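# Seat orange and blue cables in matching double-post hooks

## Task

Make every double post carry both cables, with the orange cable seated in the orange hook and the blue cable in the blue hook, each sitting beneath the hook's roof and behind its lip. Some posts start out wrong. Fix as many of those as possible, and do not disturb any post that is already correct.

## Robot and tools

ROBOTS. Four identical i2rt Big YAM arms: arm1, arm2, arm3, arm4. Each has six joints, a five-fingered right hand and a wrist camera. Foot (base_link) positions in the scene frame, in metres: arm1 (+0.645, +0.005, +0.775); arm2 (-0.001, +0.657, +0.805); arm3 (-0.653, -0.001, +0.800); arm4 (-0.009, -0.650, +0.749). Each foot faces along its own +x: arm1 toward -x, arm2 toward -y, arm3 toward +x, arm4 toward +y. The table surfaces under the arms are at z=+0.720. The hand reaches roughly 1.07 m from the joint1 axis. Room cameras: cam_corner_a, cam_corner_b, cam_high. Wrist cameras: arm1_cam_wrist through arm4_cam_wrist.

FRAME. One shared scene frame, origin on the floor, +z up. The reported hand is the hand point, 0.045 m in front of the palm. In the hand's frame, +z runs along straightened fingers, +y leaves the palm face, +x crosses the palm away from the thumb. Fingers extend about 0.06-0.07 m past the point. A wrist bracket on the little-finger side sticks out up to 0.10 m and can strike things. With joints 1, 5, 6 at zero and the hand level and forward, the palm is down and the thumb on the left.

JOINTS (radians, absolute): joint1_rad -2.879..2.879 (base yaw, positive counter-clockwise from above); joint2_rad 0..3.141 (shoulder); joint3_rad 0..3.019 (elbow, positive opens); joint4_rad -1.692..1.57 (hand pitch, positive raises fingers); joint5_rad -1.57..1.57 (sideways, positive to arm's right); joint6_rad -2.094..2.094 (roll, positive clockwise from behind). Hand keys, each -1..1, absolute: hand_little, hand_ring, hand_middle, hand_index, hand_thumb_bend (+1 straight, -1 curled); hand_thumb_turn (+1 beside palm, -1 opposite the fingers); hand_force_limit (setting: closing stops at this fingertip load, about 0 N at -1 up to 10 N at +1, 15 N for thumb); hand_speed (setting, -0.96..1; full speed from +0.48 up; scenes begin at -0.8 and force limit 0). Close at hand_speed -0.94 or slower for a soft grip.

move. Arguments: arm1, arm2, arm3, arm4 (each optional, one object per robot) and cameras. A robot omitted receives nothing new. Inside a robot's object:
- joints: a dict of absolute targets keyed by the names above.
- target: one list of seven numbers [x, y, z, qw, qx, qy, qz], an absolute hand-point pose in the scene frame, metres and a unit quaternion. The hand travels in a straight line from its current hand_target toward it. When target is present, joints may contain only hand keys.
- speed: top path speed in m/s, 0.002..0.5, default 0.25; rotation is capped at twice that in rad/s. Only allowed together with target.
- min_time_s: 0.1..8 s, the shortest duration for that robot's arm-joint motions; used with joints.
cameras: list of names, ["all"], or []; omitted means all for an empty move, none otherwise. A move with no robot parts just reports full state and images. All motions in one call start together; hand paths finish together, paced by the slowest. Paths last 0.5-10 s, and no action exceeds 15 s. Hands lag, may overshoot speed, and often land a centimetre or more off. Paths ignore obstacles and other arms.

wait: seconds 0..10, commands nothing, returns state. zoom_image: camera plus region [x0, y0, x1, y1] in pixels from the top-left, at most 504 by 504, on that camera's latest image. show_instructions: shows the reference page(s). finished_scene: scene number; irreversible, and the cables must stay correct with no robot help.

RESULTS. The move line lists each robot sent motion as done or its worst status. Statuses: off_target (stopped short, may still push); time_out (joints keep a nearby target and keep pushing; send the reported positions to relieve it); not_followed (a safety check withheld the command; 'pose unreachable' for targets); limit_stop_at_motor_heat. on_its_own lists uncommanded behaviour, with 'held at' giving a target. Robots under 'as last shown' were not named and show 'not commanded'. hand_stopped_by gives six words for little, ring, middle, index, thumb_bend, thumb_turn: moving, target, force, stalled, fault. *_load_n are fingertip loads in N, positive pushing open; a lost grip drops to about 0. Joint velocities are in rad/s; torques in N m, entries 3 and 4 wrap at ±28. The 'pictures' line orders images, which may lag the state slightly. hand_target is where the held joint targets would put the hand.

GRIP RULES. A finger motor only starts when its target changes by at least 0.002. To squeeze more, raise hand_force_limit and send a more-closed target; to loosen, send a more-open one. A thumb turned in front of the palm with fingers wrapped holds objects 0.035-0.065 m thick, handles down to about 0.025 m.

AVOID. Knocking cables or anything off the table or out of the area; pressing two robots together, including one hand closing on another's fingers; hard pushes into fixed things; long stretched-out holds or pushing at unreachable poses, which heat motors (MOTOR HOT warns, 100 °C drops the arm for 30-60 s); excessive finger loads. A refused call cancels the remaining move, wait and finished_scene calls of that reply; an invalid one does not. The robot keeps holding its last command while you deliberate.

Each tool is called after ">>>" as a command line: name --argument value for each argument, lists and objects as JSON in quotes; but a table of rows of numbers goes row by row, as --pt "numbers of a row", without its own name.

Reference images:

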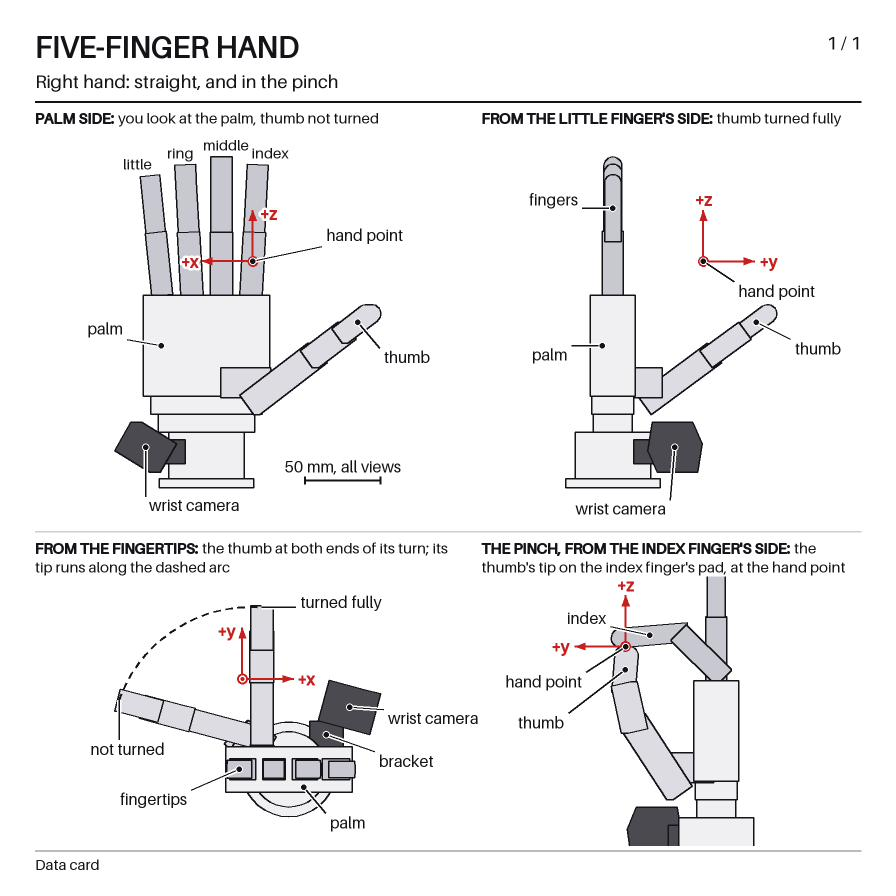

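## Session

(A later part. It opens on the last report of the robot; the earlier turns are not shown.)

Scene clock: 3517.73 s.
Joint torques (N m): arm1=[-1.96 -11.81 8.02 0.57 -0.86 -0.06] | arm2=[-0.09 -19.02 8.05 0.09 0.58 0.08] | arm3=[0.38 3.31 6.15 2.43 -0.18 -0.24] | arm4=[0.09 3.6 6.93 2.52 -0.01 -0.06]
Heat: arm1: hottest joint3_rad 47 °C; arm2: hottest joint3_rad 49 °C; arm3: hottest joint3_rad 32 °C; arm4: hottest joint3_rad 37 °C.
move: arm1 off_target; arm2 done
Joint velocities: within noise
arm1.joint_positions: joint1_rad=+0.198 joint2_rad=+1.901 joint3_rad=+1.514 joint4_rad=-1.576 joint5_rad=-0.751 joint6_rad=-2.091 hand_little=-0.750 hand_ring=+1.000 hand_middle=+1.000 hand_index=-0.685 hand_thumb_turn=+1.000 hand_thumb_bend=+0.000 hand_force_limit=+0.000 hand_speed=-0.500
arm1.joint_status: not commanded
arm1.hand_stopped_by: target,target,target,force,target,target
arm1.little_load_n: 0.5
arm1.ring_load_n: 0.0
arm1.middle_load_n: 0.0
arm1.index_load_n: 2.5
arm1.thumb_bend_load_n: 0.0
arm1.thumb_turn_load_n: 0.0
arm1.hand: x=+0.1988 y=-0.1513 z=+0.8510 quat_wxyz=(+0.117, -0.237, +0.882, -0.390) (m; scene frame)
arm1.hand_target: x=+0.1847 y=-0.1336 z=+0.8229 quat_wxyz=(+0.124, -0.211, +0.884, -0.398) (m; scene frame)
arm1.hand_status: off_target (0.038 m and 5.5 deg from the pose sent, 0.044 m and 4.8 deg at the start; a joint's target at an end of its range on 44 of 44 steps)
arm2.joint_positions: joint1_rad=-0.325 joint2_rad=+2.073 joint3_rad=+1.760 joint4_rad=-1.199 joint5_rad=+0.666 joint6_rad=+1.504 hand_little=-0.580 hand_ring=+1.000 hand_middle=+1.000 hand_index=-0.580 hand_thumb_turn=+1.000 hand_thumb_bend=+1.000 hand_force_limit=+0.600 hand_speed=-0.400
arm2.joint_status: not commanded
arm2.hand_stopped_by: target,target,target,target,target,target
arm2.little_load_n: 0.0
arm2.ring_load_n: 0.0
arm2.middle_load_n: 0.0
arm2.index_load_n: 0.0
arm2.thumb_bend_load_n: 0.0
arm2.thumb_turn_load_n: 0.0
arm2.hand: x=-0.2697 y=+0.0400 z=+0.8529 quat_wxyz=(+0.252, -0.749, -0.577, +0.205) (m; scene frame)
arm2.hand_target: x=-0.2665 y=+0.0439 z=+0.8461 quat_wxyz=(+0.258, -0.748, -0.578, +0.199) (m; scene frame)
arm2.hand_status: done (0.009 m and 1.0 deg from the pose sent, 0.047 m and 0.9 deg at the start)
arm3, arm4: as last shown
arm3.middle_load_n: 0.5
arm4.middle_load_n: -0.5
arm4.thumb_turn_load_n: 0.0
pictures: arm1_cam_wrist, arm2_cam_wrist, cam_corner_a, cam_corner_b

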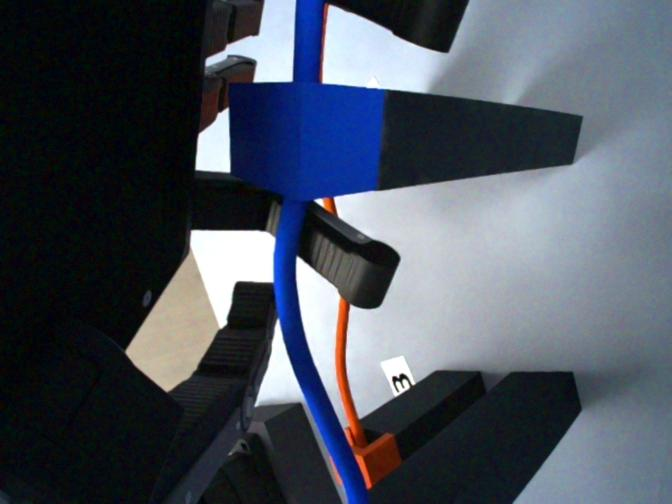

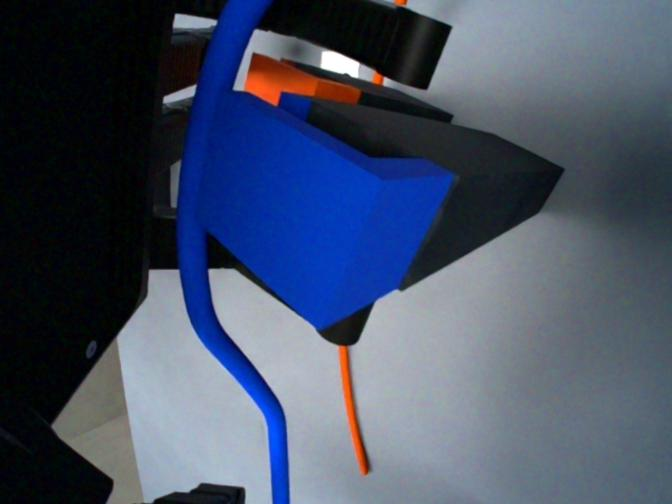

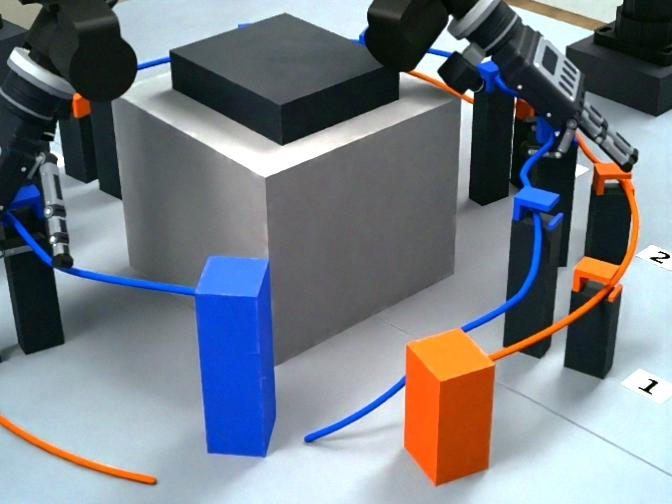

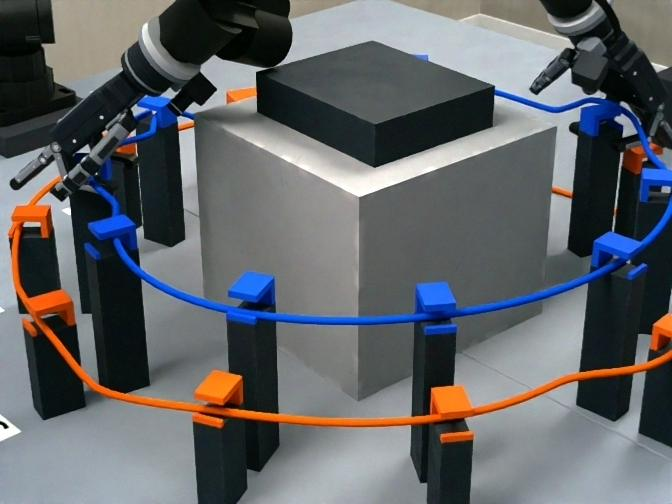

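>>> move --arm1 '{"target": [0.1880, -0.1400, 0.8180, -0.1377, 0.2484, -0.8586, 0.4248], "speed": 0.06, "joints": {"hand_thumb_bend": 1.0}}' --arm2 '{"target": [-0.2670, 0.0300, 0.905, -0.2576, 0.7481, 0.5782, -0.1991], "speed": 0.08, "joints": {"hand_little": -1, "hand_index": -1}}' --cameras '["cam_corner_a", "cam_corner_b", "arm1_cam_wrist", "arm2_cam_wrist"]'

>>> zoom_image --camera "cam_corner_b" --region '[542, 80, 672, 210]'

>>> zoom_image --camera "cam_corner_b" --region '[0, 120, 130, 250]'

>>> zoom_image --camera "cam_corner_a" --region '[520, 70, 672, 220]'

Scene clock: 3557.27 s.
Joint torques (N m): arm1=[-1.14 -12.1 6.68 0.84 -1.14 -0.06] | arm2=[0.73 -20.13 13.83 0.02 0.55 0.06] | arm3=[0.79 3.08 6.24 2.51 -0.13 -0.25] | arm4=[0.21 3.66 6.91 2.47 -0.02 -0.06]
Heat: arm1: hottest joint3_rad 46 °C; arm2: hottest joint3_rad 47 °C; arm3: hottest joint3_rad 32 °C; arm4: hottest joint3_rad 37 °C.
move: arm1 off_target; arm2 off_target
Joint velocities: within noise
arm1.joint_positions: joint1_rad=+0.198 joint2_rad=+1.901 joint3_rad=+1.514 joint4_rad=-1.569 joint5_rad=-0.752 joint6_rad=-2.091 hand_little=-0.750 hand_ring=+1.000 hand_middle=+1.000 hand_index=-0.685 hand_thumb_turn=+1.000 hand_thumb_bend=+1.000 hand_force_limit=+0.000 hand_speed=-0.500
arm1.joint_status: all done
arm1.hand_stopped_by: target,target,target,force,target,target
arm1.little_load_n: 0.0
arm1.ring_load_n: 0.0
arm1.middle_load_n: 0.0
arm1.index_load_n: 2.0
arm1.thumb_bend_load_n: 0.0
arm1.thumb_turn_load_n: 0.0
arm1.hand: x=+0.1972 y=-0.1517 z=+0.8503 quat_wxyz=(+0.114, -0.238, +0.882, -0.390) (m; scene frame)
arm1.hand_target: x=+0.1902 y=-0.1403 z=+0.8191 quat_wxyz=(+0.126, -0.215, +0.882, -0.401) (m; scene frame)
arm1.hand_status: off_target (0.036 m and 5.6 deg from the pose sent, 0.037 m and 5.5 deg at the start; a joint's target at an end of its range on 57 of 57 steps)
arm2.joint_positions: joint1_rad=-0.324 joint2_rad=+2.073 joint3_rad=+1.836 joint4_rad=-1.356 joint5_rad=+0.666 joint6_rad=+1.514 hand_little=-1.000 hand_ring=+1.000 hand_middle=+1.000 hand_index=-1.000 hand_thumb_turn=+1.000 hand_thumb_bend=+1.000 hand_force_limit=+0.600 hand_speed=-0.400
arm2.joint_status: all done
arm2.hand_stopped_by: target,target,target,target,target,target
arm2.little_load_n: 0.0
arm2.ring_load_n: 0.0
arm2.middle_load_n: 0.0
arm2.index_load_n: 0.0
arm2.thumb_bend_load_n: 0.0
arm2.thumb_turn_load_n: 0.0
arm2.hand: x=-0.2658 y=+0.0522 z=+0.8784 quat_wxyz=(+0.273, -0.744, -0.585, +0.175) (m; scene frame)
arm2.hand_target: x=-0.2664 y=+0.0315 z=+0.9054 quat_wxyz=(+0.257, -0.748, -0.578, +0.199) (m; scene frame)
arm2.hand_status: off_target (0.035 m and 3.4 deg from the pose sent, 0.053 m and 0.9 deg at the start)
arm3, arm4: as last shown
arm3.middle_load_n: 0.0
arm4.middle_load_n: 0.0
pictures: arm1_cam_wrist, arm2_cam_wrist, cam_corner_a, cam_corner_b

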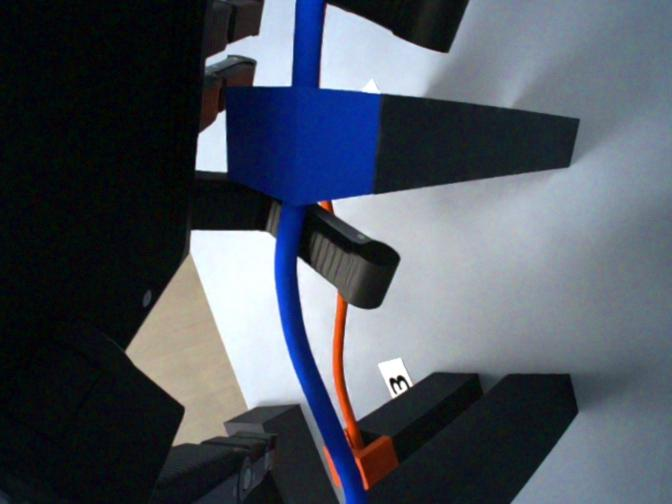

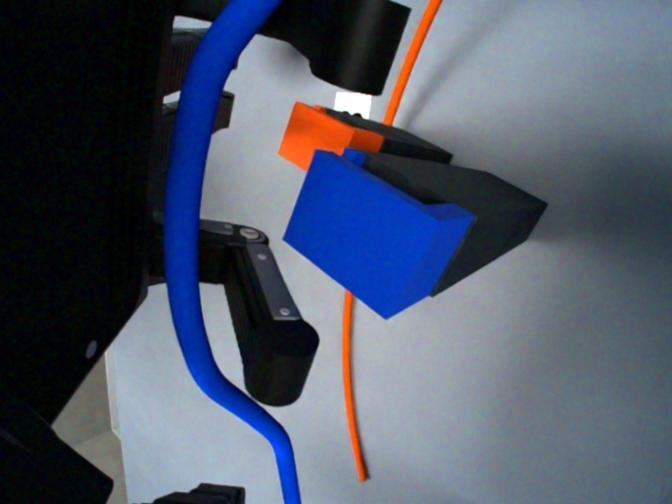

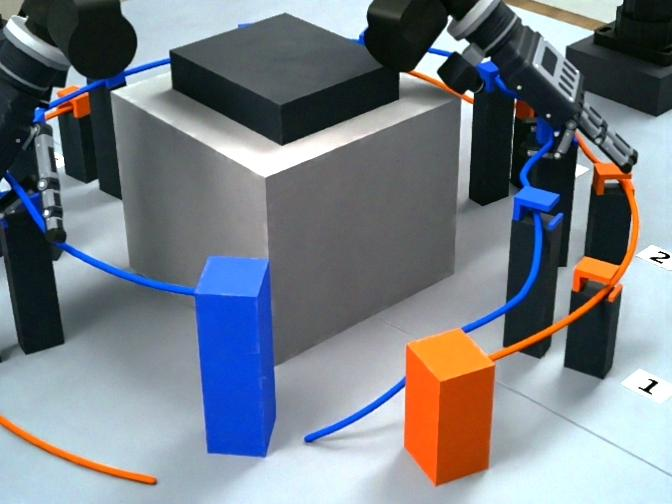

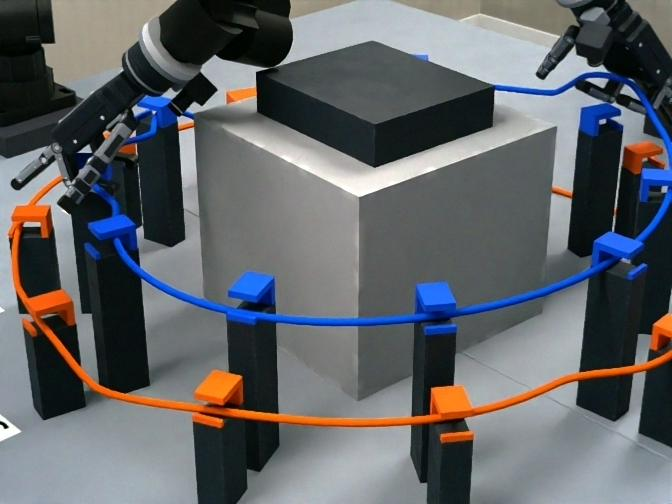

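Scaled by 3.877.

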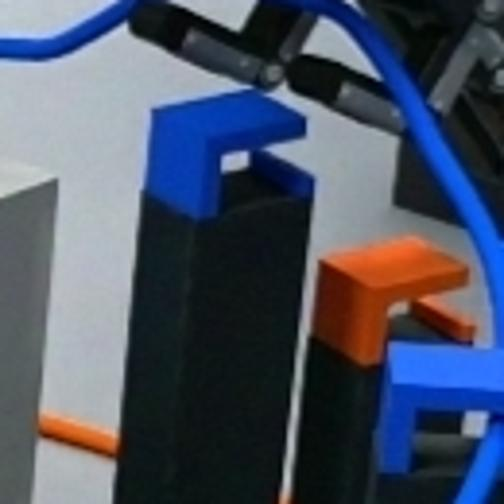

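Scaled by 3.877.

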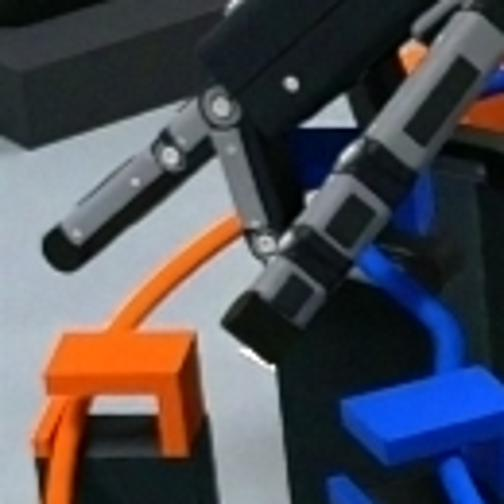

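Scaled by 3.316.

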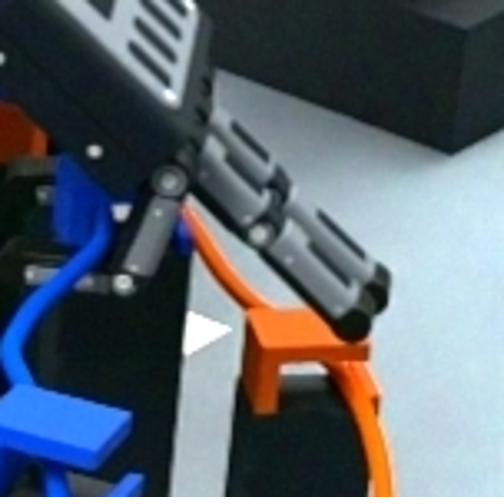

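>>> move --arm1 '{"target": [0.1925, -0.1455, 0.8360, -0.1377, 0.2484, -0.8586, 0.4248], "speed": 0.06}' --arm2 '{"target": [-0.3020, 0.0265, 0.908, -0.2576, 0.7481, 0.5782, -0.1991], "speed": 0.1}' --arm4 '{"target": [-0.054, -0.190, 0.930, 0.2999, -0.9510, 0.0715, -0.0226], "speed": 0.35, "joints": {"hand_thumb_turn": -1, "hand_thumb_bend": 0.5, "hand_index": 0.1, "hand_middle": 0.1, "hand_speed": 0.0}}' --cameras '["cam_corner_a", "cam_corner_b", "arm4_cam_wrist", "arm2_cam_wrist", "arm1_cam_wrist"]'

>>> zoom_image --camera "cam_corner_b" --region '[542, 80, 672, 210]'

>>> zoom_image --camera "cam_corner_a" --region '[520, 70, 672, 220]'

Scene clock: 3830.40 s.
Joint torques (N m): arm1=[-0.38 -14.1 7.51 -0.34 -1.36 -0.07] | arm2=[-0.79 -18.55 14.3 0.31 0.47 -0.07] | arm3=[0.73 3.49 6.06 2.45 -0.17 -0.23] | arm4=[1.55 -4.89 11.73 1.85 0.03 -0.06]
Heat: arm1: hottest joint3_rad 42 °C; arm2: hottest joint3_rad 59 °C; arm3: hottest joint3_rad 32 °C; arm4: hottest joint3_rad 37 °C.
move: arm1 off_target; arm2 off_target; arm4 off_target
Joint velocities: within noise
arm1.joint_positions: joint1_rad=+0.198 joint2_rad=+1.901 joint3_rad=+1.514 joint4_rad=-1.571 joint5_rad=-0.753 joint6_rad=-2.091 hand_little=-0.750 hand_ring=+1.000 hand_middle=+1.000 hand_index=-0.685 hand_thumb_turn=+1.000 hand_thumb_bend=+1.000 hand_force_limit=+0.000 hand_speed=-0.500
arm1.joint_status: not commanded
arm1.hand_stopped_by: target,target,target,force,target,target
arm1.little_load_n: 0.5
arm1.ring_load_n: 0.0
arm1.middle_load_n: 0.0
arm1.index_load_n: 2.0
arm1.thumb_bend_load_n: 0.0
arm1.thumb_turn_load_n: 0.0
arm1.hand: x=+0.1977 y=-0.1519 z=+0.8506 quat_wxyz=(+0.115, -0.237, +0.882, -0.391) (m; scene frame)
arm1.hand_target: x=+0.1930 y=-0.1459 z=+0.8362 quat_wxyz=(+0.126, -0.218, +0.880, -0.403) (m; scene frame)
arm1.hand_status: off_target (0.017 m and 5.5 deg from the pose sent, 0.016 m and 5.6 deg at the start; a joint's target at an end of its range on 80 of 81 steps)
arm2.joint_positions: joint1_rad=-0.352 joint2_rad=+2.087 joint3_rad=+1.895 joint4_rad=-1.356 joint5_rad=+0.666 joint6_rad=+1.467 hand_little=-1.000 hand_ring=+1.000 hand_middle=+1.000 hand_index=-1.000 hand_thumb_turn=+1.000 hand_thumb_bend=+1.000 hand_force_limit=+0.600 hand_speed=-0.400
arm2.joint_status: not commanded
arm2.hand_stopped_by: target,target,target,target,target,target
arm2.little_load_n: 0.5
arm2.ring_load_n: 0.0
arm2.middle_load_n: 0.0
arm2.index_load_n: 0.5
arm2.thumb_bend_load_n: -0.5
arm2.thumb_turn_load_n: 0.0
arm2.hand: x=-0.2872 y=+0.0436 z=+0.8922 quat_wxyz=(+0.268, -0.743, -0.586, +0.183) (m; scene frame)
arm2.hand_target: x=-0.3016 y=+0.0279 z=+0.9084 quat_wxyz=(+0.257, -0.748, -0.578, +0.200) (m; scene frame)
arm2.hand_status: off_target (0.028 m and 2.5 deg from the pose sent, 0.053 m and 3.4 deg at the start)
arm3: as last shown
arm4.joint_positions: joint1_rad=+0.020 joint2_rad=+1.272 joint3_rad=+1.022 joint4_rad=-0.787 joint5_rad=+0.121 joint6_rad=+0.188 hand_little=+1.000 hand_ring=+1.000 hand_middle=+0.100 hand_index=+0.100 hand_thumb_turn=-1.000 hand_thumb_bend=+0.500 hand_force_limit=+0.000 hand_speed=+0.000
arm4.joint_status: all done
arm4.hand_stopped_by: target,target,target,target,target,target
arm4.little_load_n: 0.0
arm4.ring_load_n: 0.0
arm4.middle_load_n: 0.0
arm4.index_load_n: 0.0
arm4.thumb_bend_load_n: 0.0
arm4.thumb_turn_load_n: 0.0
arm4.hand: x=-0.0493 y=-0.2136 z=+0.9046 quat_wxyz=(-0.268, +0.960, -0.081, +0.027) (m; scene frame)
arm4.hand_target: x=-0.0539 y=-0.1917 z=+0.9306 quat_wxyz=(-0.300, +0.951, -0.072, +0.023) (m; scene frame)
arm4.hand_status: off_target (0.035 m and 4.0 deg from the pose sent, 0.394 m and 79.7 deg at the start)
pictures: arm1_cam_wrist, arm2_cam_wrist, arm4_cam_wrist, cam_corner_a, cam_corner_b

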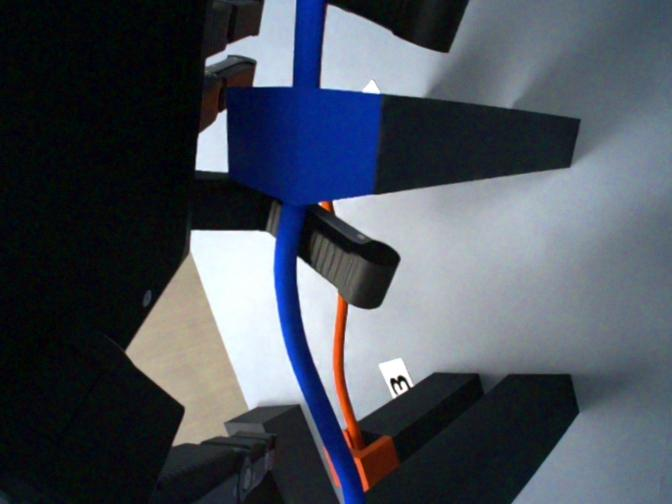

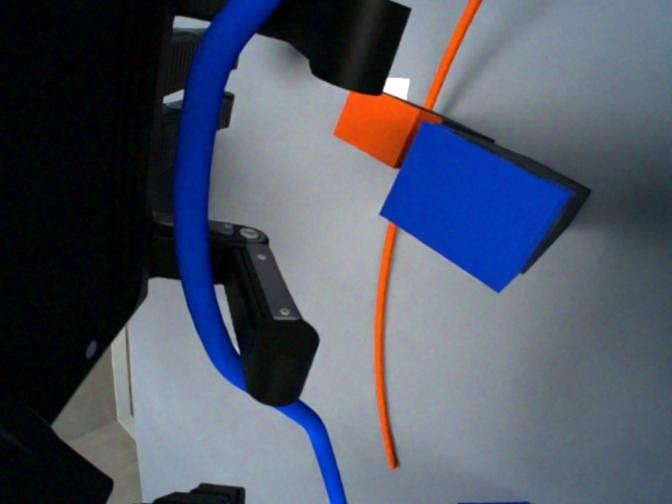

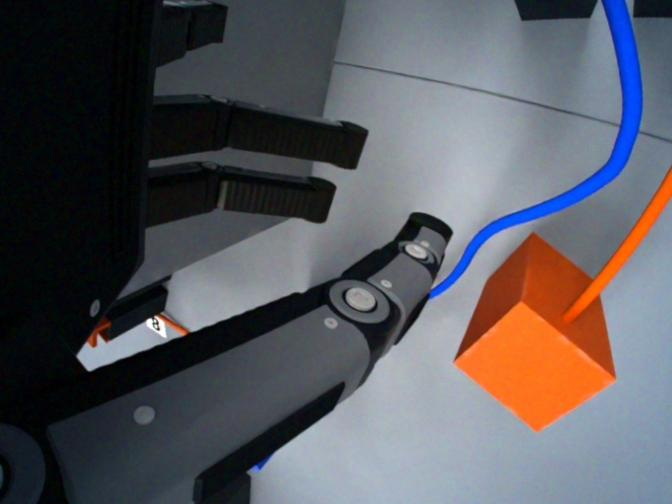

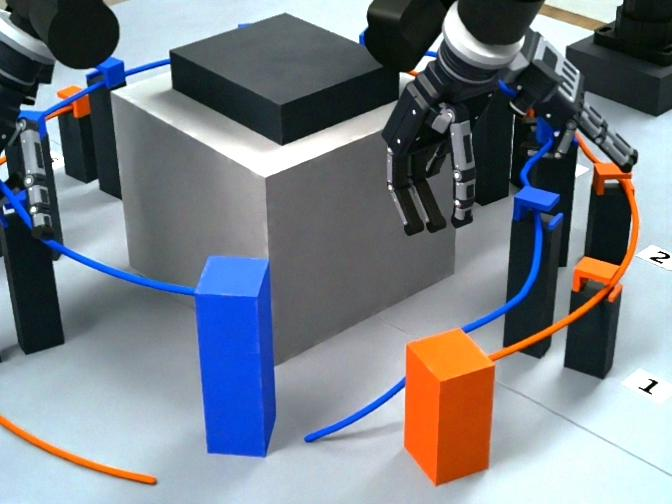

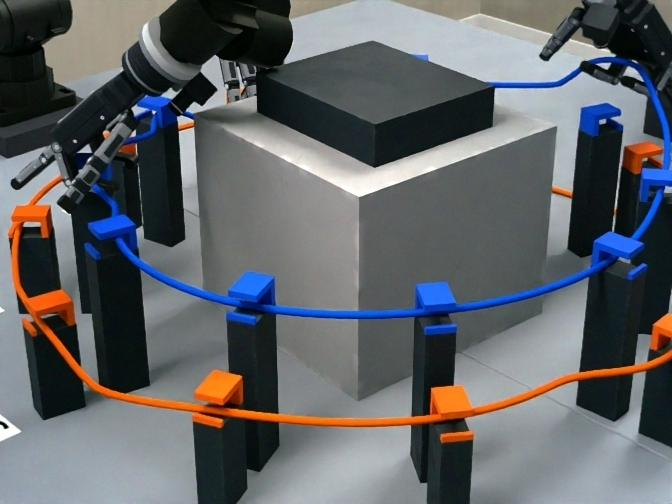

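Scaled by 3.877.

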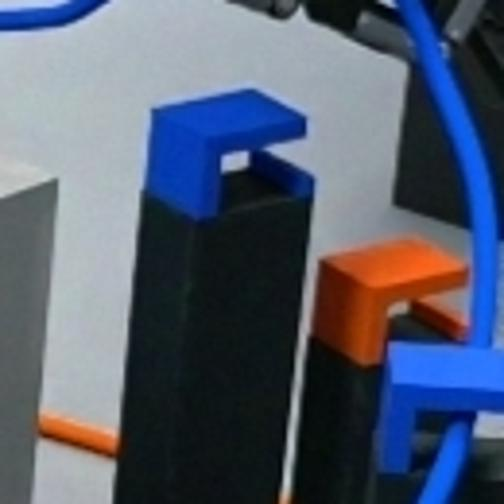

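Scaled by 3.316.

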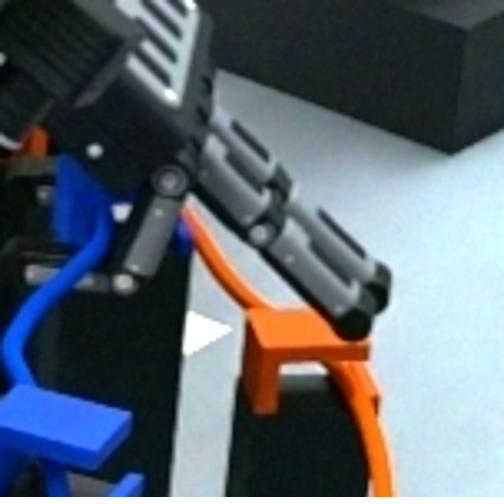

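>>> move --arm2 '{"target": [-0.2935, 0.0465, 0.850, -0.2576, 0.7481, 0.5782, -0.1991], "speed": 0.08}' --arm4 '{"target": [-0.055, -0.182, 0.818, 0.2999, -0.9510, 0.0715, -0.0226], "speed": 0.15}' --cameras '["cam_corner_a", "cam_corner_b", "arm4_cam_wrist", "arm2_cam_wrist"]'

>>> zoom_image --camera "cam_corner_b" --region '[542, 80, 672, 210]'

>>> zoom_image --camera "cam_corner_a" --region '[340, 180, 560, 400]'

Scene clock: 3889.90 s.
Joint torques (N m): arm1=[-0.32 -14.1 7.51 -0.34 -1.36 -0.06] | arm2=[-0.97 -19.66 7.76 0.85 0.46 -0.07] | arm3=[0.62 3.43 6.12 2.45 -0.17 -0.22] | arm4=[1.85 -5.25 7.54 1.99 0.06 -0.06]
Heat: arm1: hottest joint3_rad 43 °C; arm2: hottest joint3_rad 57 °C; arm3: hottest joint3_rad 32 °C; arm4: hottest joint3_rad 41 °C.
move: arm2 done; arm4 done
Joint velocities: within noise
arm1: as last shown
arm1.ring_load_n: -0.5
arm1.thumb_turn_load_n: -0.5
arm2.joint_positions: joint1_rad=-0.352 joint2_rad=+2.087 joint3_rad=+1.784 joint4_rad=-1.200 joint5_rad=+0.666 joint6_rad=+1.467 hand_little=-1.000 hand_ring=+1.000 hand_middle=+1.000 hand_index=-1.000 hand_thumb_turn=+1.000 hand_thumb_bend=+1.000 hand_force_limit=+0.600 hand_speed=-0.400
arm2.joint_status: not commanded
arm2.hand_stopped_by: target,target,target,target,target,target
arm2.little_load_n: 0.0
arm2.ring_load_n: 0.0
arm2.middle_load_n: 0.0
arm2.index_load_n: 0.0
arm2.thumb_bend_load_n: 0.0
arm2.thumb_turn_load_n: 0.0
arm2.hand: x=-0.2874 y=+0.0421 z=+0.8528 quat_wxyz=(+0.256, -0.747, -0.580, +0.201) (m; scene frame)
arm2.hand_target: x=-0.2933 y=+0.0465 z=+0.8500 quat_wxyz=(+0.258, -0.748, -0.578, +0.199) (m; scene frame)
arm2.hand_status: done (0.008 m and 0.3 deg from the pose sent, 0.043 m and 2.5 deg at the start)
arm3.joint_positions: joint1_rad=+0.510 joint2_rad=+0.597 joint3_rad=+1.411 joint4_rad=-1.483 joint5_rad=+0.002 joint6_rad=-1.090 hand_little=+1.000 hand_ring=+1.000 hand_middle=+1.000 hand_index=+1.000 hand_thumb_turn=+1.000 hand_thumb_bend=+1.000 hand_force_limit=+0.000 hand_speed=-0.300
arm3.joint_status: not commanded
arm3.hand_stopped_by: target,target,target,target,target,target
arm3.little_load_n: 0.0
arm3.ring_load_n: 0.0
arm3.middle_load_n: 0.0
arm3.index_load_n: 0.0
arm3.thumb_bend_load_n: 0.0
arm3.thumb_turn_load_n: 0.0
arm3.hand: x=-0.4753 y=+0.0527 z=+1.2696 quat_wxyz=(-0.209, +0.898, +0.014, +0.387) (m; scene frame)
arm3.hand_target: x=-0.4701 y=+0.0534 z=+1.2721 quat_wxyz=(-0.209, +0.895, +0.014, +0.394) (m; scene frame)
arm3.hand_status: not commanded
arm4.joint_positions: joint1_rad=+0.020 joint2_rad=+1.401 joint3_rad=+0.886 joint4_rad=-0.466 joint5_rad=+0.121 joint6_rad=+0.188 hand_little=+1.000 hand_ring=+1.000 hand_middle=+0.100 hand_index=+0.100 hand_thumb_turn=-1.000 hand_thumb_bend=+0.500 hand_force_limit=+0.000 hand_speed=+0.000
arm4.joint_status: not commanded
arm4.hand_stopped_by: target,target,target,target,target,target
arm4.little_load_n: 0.0
arm4.ring_load_n: 0.0
arm4.middle_load_n: 0.0
arm4.index_load_n: 0.0
arm4.thumb_bend_load_n: 0.0
arm4.thumb_turn_load_n: 0.0
arm4.hand: x=-0.0505 y=-0.1876 z=+0.8191 quat_wxyz=(-0.294, +0.952, -0.082, +0.024) (m; scene frame)
arm4.hand_target: x=-0.0550 y=-0.1821 z=+0.8181 quat_wxyz=(-0.300, +0.951, -0.072, +0.023) (m; scene frame)
arm4.hand_status: done (0.007 m and 1.3 deg from the pose sent, 0.092 m and 4.0 deg at the start)
pictures: arm2_cam_wrist, arm4_cam_wrist, cam_corner_a, cam_corner_b

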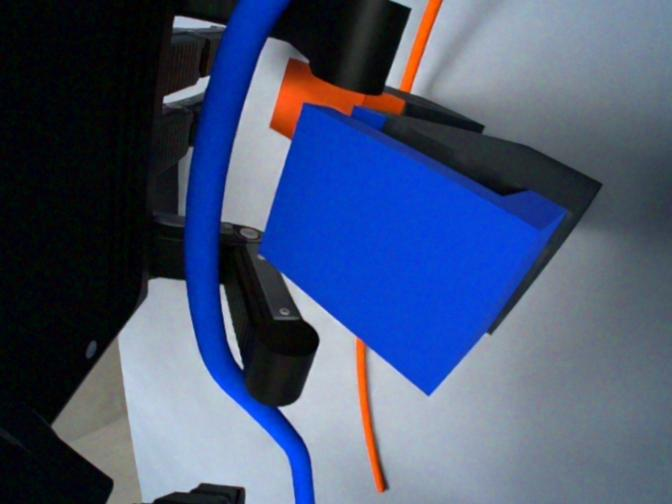

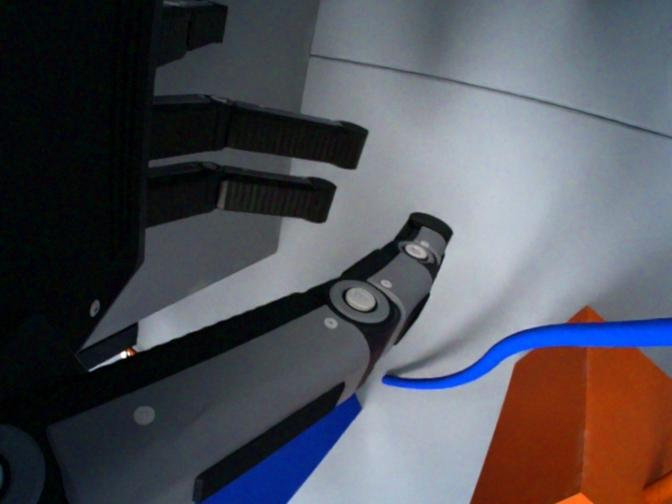

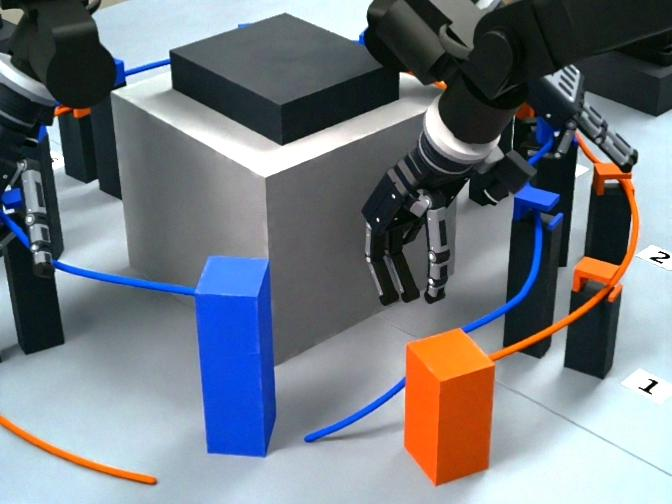

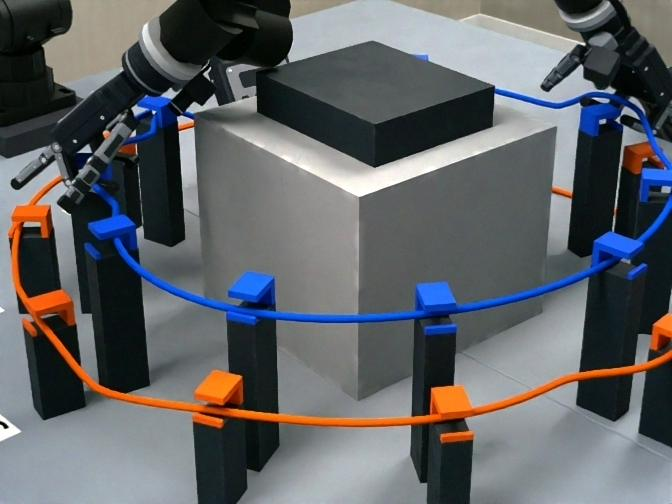

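Scaled by 3.877.

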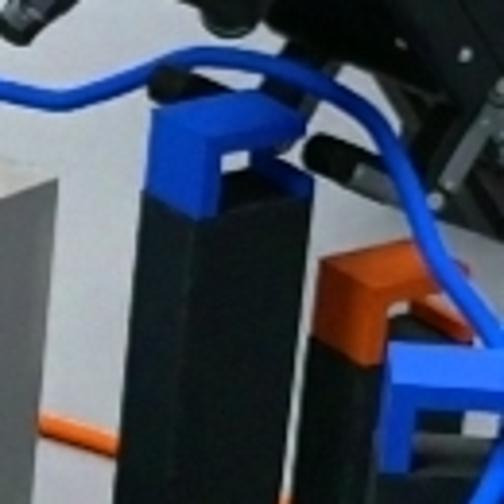

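Scaled by 2.291.

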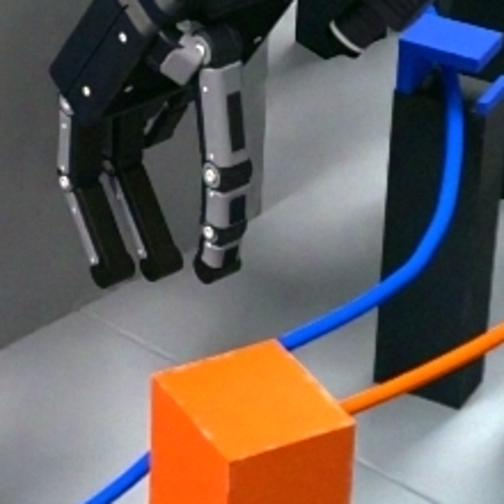

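>>> move --arm2 '{"target": [-0.2933, 0.0465, 0.837, -0.2576, 0.7481, 0.5782, -0.1991], "speed": 0.06}' --arm4 '{"target": [-0.047, -0.2560, 0.764, 0.2999, -0.9510, 0.0715, -0.0226], "speed": 0.1}' --cameras '["cam_corner_a", "cam_corner_b", "arm4_cam_wrist", "arm2_cam_wrist"]'

>>> zoom_image --camera "cam_corner_b" --region '[542, 80, 672, 210]'

>>> zoom_image --camera "cam_corner_a" --region '[340, 180, 560, 400]'

Scene clock: 3959.67 s.
Joint torques (N m): arm1=[-0.44 -14.1 7.53 -0.35 -1.34 -0.06] | arm2=[-0.79 -18.96 7.97 0.77 0.49 -0.06] | arm3=[0.67 3.49 6.06 2.51 -0.18 -0.23] | arm4=[1.14 -5.48 5.74 1.57 -0.08 -0.05]
Heat: arm1: hottest joint3_rad 43 °C; arm2: hottest joint3_rad 51 °C; arm3: hottest joint3_rad 32 °C; arm4: hottest joint3_rad 39 °C.
move: arm2 off_target; arm4 done
Joint velocities: within noise
arm1, arm3: as last shown
arm1.joint_positions: joint1_rad=+0.198 joint2_rad=+1.901 joint3_rad=+1.514 joint4_rad=-1.571 joint5_rad=-0.754 joint6_rad=-2.091 hand_little=-0.750 hand_ring=+1.000 hand_middle=+1.000 hand_index=-0.685 hand_thumb_turn=+1.000 hand_thumb_bend=+1.000 hand_force_limit=+0.000 hand_speed=-0.500
arm1.ring_load_n: 0.0
arm1.thumb_turn_load_n: 0.0
arm1.hand: x=+0.1977 y=-0.1520 z=+0.8506 quat_wxyz=(+0.115, -0.237, +0.882, -0.391) (m; scene frame)
arm2.joint_positions: joint1_rad=-0.352 joint2_rad=+2.087 joint3_rad=+1.767 joint4_rad=-1.172 joint5_rad=+0.666 joint6_rad=+1.467 hand_little=-1.000 hand_ring=+1.000 hand_middle=+1.000 hand_index=-1.000 hand_thumb_turn=+1.000 hand_thumb_bend=+1.000 hand_force_limit=+0.600 hand_speed=-0.400
arm2.joint_status: not commanded
arm2.hand_stopped_by: target,target,target,target,target,target
arm2.little_load_n: 0.0
arm2.ring_load_n: 0.0
arm2.middle_load_n: 0.0
arm2.index_load_n: 0.0
arm2.thumb_bend_load_n: 0.0
arm2.thumb_turn_load_n: 0.0
arm2.hand: x=-0.2877 y=+0.0413 z=+0.8471 quat_wxyz=(+0.253, -0.748, -0.578, +0.205) (m; scene frame)
arm2.hand_target: x=-0.2931 y=+0.0466 z=+0.8371 quat_wxyz=(+0.258, -0.748, -0.578, +0.199) (m; scene frame)
arm2.hand_status: off_target (0.013 m and 0.8 deg from the pose sent, 0.017 m and 0.3 deg at the start)
arm4.joint_positions: joint1_rad=+0.020 joint2_rad=+1.335 joint3_rad=+0.633 joint4_rad=-0.285 joint5_rad=+0.119 joint6_rad=+0.178 hand_little=+1.000 hand_ring=+1.000 hand_middle=+0.100 hand_index=+0.100 hand_thumb_turn=-1.000 hand_thumb_bend=+0.500 hand_force_limit=+0.000 hand_speed=+0.000
arm4.joint_status: not commanded
arm4.hand_stopped_by: target,target,target,target,target,target
arm4.little_load_n: 0.0
arm4.ring_load_n: 0.0
arm4.middle_load_n: 0.0
arm4.index_load_n: 0.0
arm4.thumb_bend_load_n: -0.5
arm4.thumb_turn_load_n: -1.0
arm4.hand: x=-0.0466 y=-0.2556 z=+0.7593 quat_wxyz=(-0.291, +0.953, -0.077, +0.025) (m; scene frame)
arm4.hand_target: x=-0.0469 y=-0.2559 z=+0.7639 quat_wxyz=(-0.300, +0.951, -0.072, +0.023) (m; scene frame)
arm4.hand_status: done (0.005 m and 1.2 deg from the pose sent, 0.088 m and 1.3 deg at the start)
pictures: arm2_cam_wrist, arm4_cam_wrist, cam_corner_a, cam_corner_b

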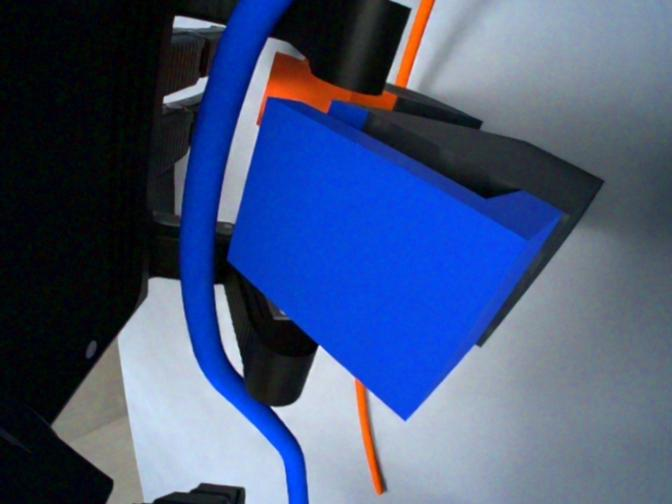

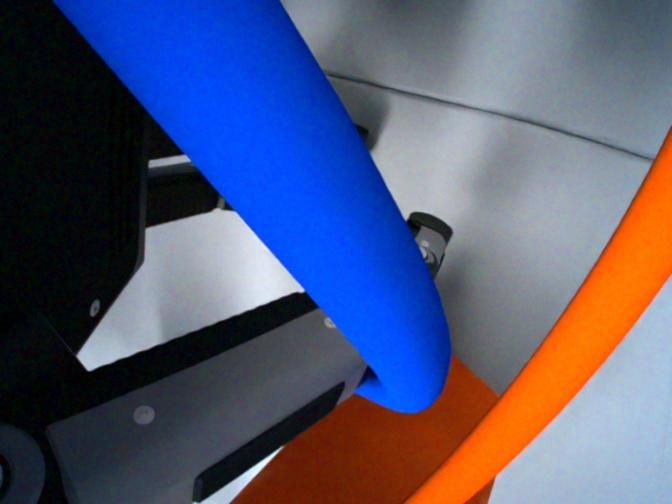

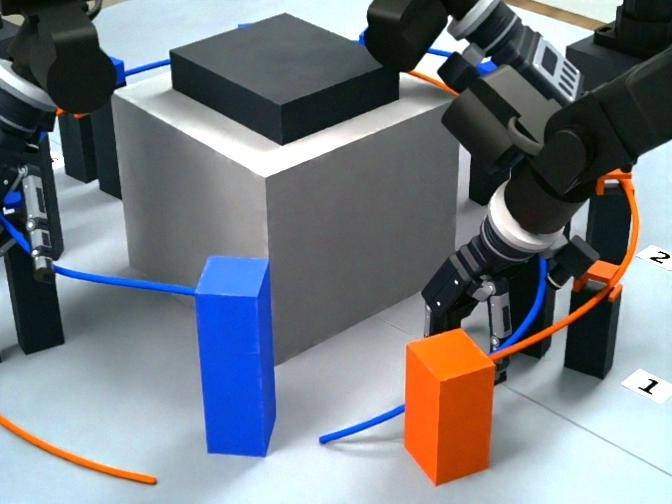

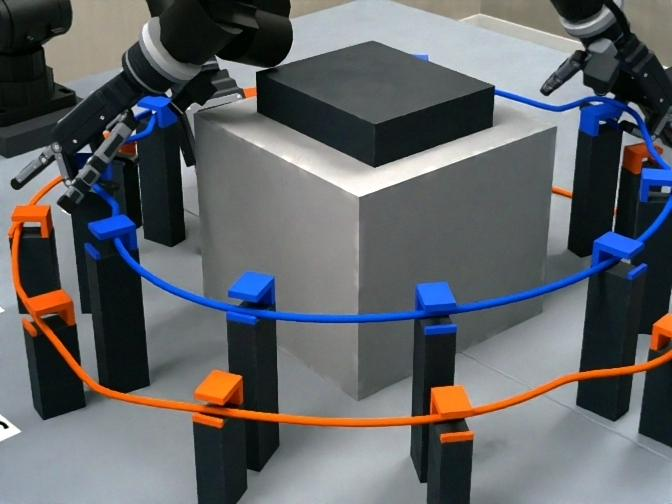

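Scaled by 3.877.

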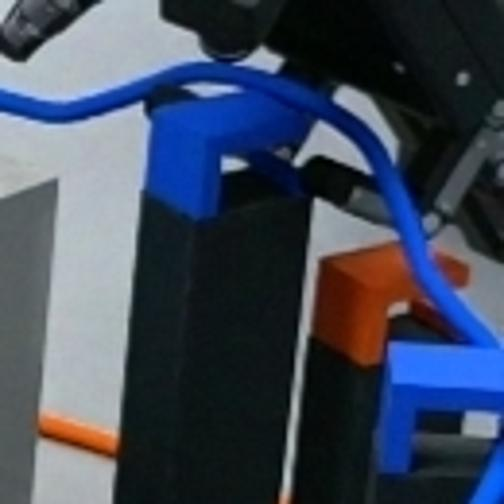

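Scaled by 2.291.

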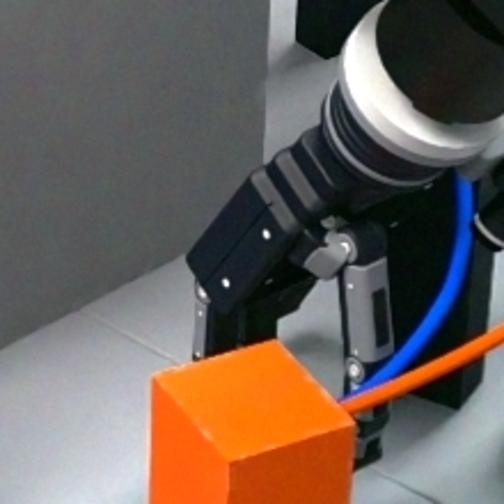

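>>> move --arm2 '{"target": [-0.2933, 0.0465, 0.825, -0.2576, 0.7481, 0.5782, -0.1991], "speed": 0.06}' --arm4 '{"target": [-0.042, -0.1925, 0.833, 0.2999, -0.9510, 0.0715, -0.0226], "speed": 0.12}' --cameras '["cam_corner_a", "cam_corner_b", "arm4_cam_wrist", "arm2_cam_wrist"]'

>>> zoom_image --camera "cam_corner_b" --region '[542, 80, 672, 210]'

>>> zoom_image --camera "cam_corner_a" --region '[340, 180, 560, 400]'

Scene clock: 4030.87 s.
Joint torques (N m): arm1=[-0.5 -14.15 7.53 -0.34 -1.35 -0.06] | arm2=[-0.44 -18.02 7.8 0.95 0.49 -0.06] | arm3=[0.62 3.49 5.98 2.44 -0.18 -0.21] | arm4=[0.26 -4.37 10.81 0.83 0.03 -0.07]
Heat: arm1: hottest joint3_rad 43 °C; arm2: hottest joint3_rad 48 °C; arm3: hottest joint3_rad 32 °C; arm4: hottest joint3_rad 36 °C.
move: arm2 off_target; arm4 off_target
Joint velocities: within noise
arm1, arm3: as last shown
arm1.thumb_turn_load_n: -0.5
arm2.joint_positions: joint1_rad=-0.352 joint2_rad=+2.090 joint3_rad=+1.752 joint4_rad=-1.146 joint5_rad=+0.666 joint6_rad=+1.467 hand_little=-1.000 hand_ring=+1.000 hand_middle=+1.000 hand_index=-1.000 hand_thumb_turn=+1.000 hand_thumb_bend=+1.000 hand_force_limit=+0.600 hand_speed=-0.400
arm2.joint_status: not commanded
arm2.hand_stopped_by: target,target,target,target,target,target
arm2.little_load_n: 0.0
arm2.ring_load_n: 0.0
arm2.middle_load_n: 0.0
arm2.index_load_n: 0.0
arm2.thumb_bend_load_n: 0.0
arm2.thumb_turn_load_n: 0.0
arm2.hand: x=-0.2878 y=+0.0407 z=+0.8399 quat_wxyz=(+0.252, -0.748, -0.577, +0.208) (m; scene frame)
arm2.hand_target: x=-0.2930 y=+0.0467 z=+0.8252 quat_wxyz=(+0.258, -0.748, -0.578, +0.199) (m; scene frame)
arm2.hand_status: off_target (0.017 m and 1.2 deg from the pose sent, 0.023 m and 0.8 deg at the start)
arm4.joint_positions: joint1_rad=+0.009 joint2_rad=+1.346 joint3_rad=+0.832 joint4_rad=-0.480 joint5_rad=+0.104 joint6_rad=+0.163 hand_little=+1.000 hand_ring=+1.000 hand_middle=+0.100 hand_index=+0.100 hand_thumb_turn=-1.000 hand_thumb_bend=+0.500 hand_force_limit=+0.000 hand_speed=+0.000
arm4.joint_status: not commanded
arm4.hand_stopped_by: target,target,target,target,target,target
arm4.little_load_n: 0.0
arm4.ring_load_n: 0.0
arm4.middle_load_n: 0.0
arm4.index_load_n: 0.0
arm4.thumb_bend_load_n: 0.0
arm4.thumb_turn_load_n: 0.0
arm4.hand: x=-0.0463 y=-0.2122 z=+0.8178 quat_wxyz=(-0.287, +0.955, -0.072, +0.022) (m; scene frame)
arm4.hand_target: x=-0.0419 y=-0.1934 z=+0.8332 quat_wxyz=(-0.300, +0.951, -0.072, +0.023) (m; scene frame)
arm4.hand_status: off_target (0.025 m and 1.5 deg from the pose sent, 0.097 m and 1.2 deg at the start)
pictures: arm2_cam_wrist, arm4_cam_wrist, cam_corner_a, cam_corner_b

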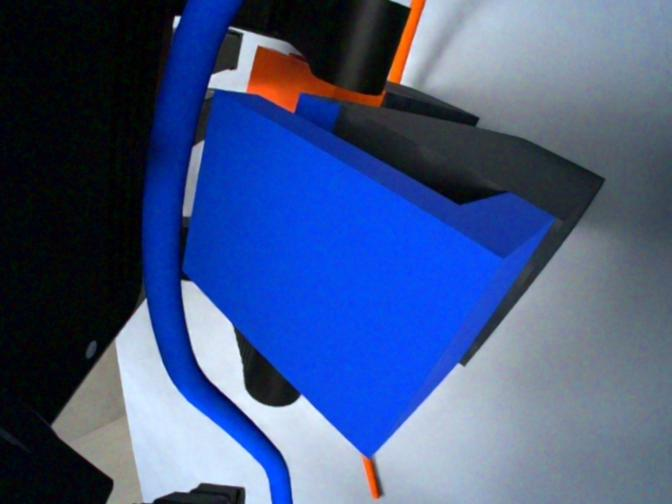

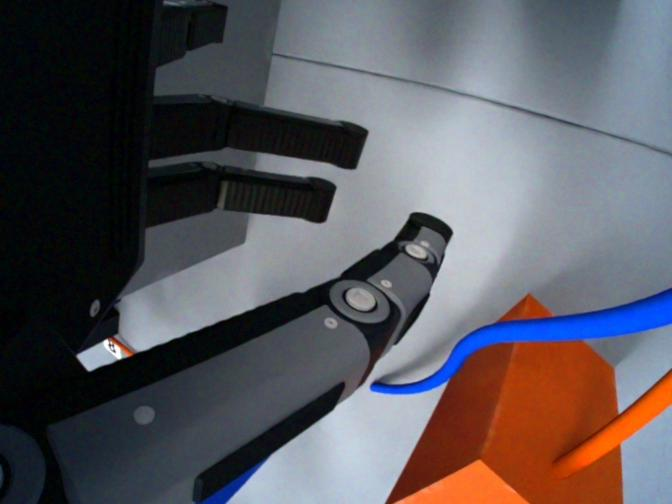

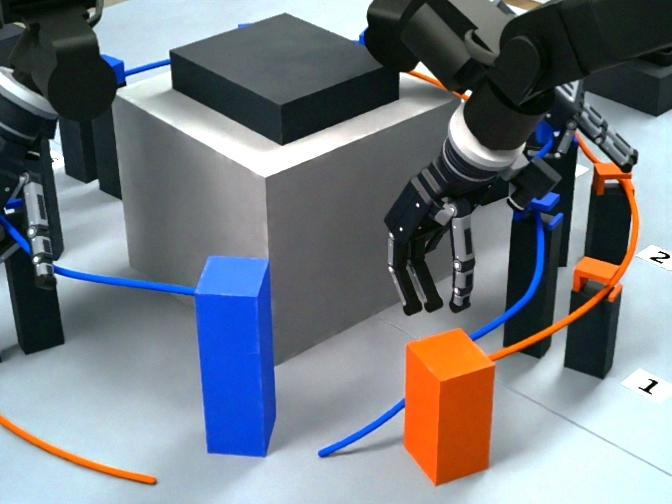

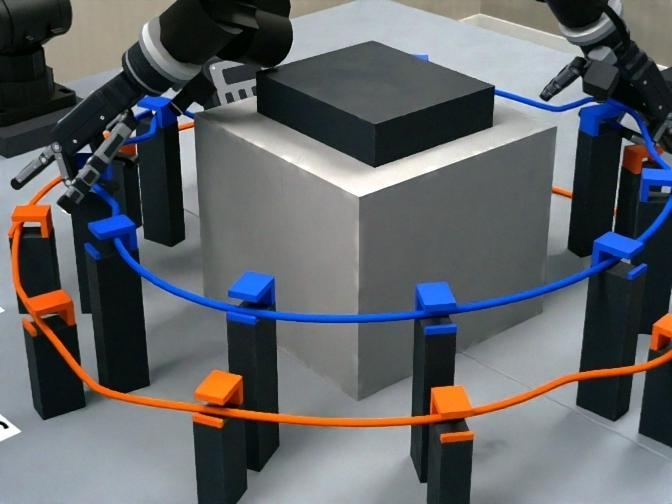

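Scaled by 3.877.

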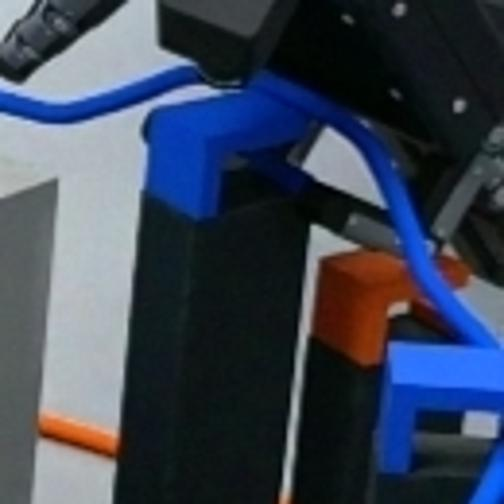

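Scaled by 2.291.

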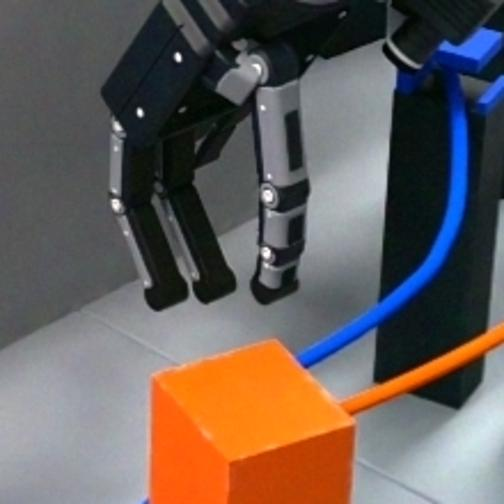

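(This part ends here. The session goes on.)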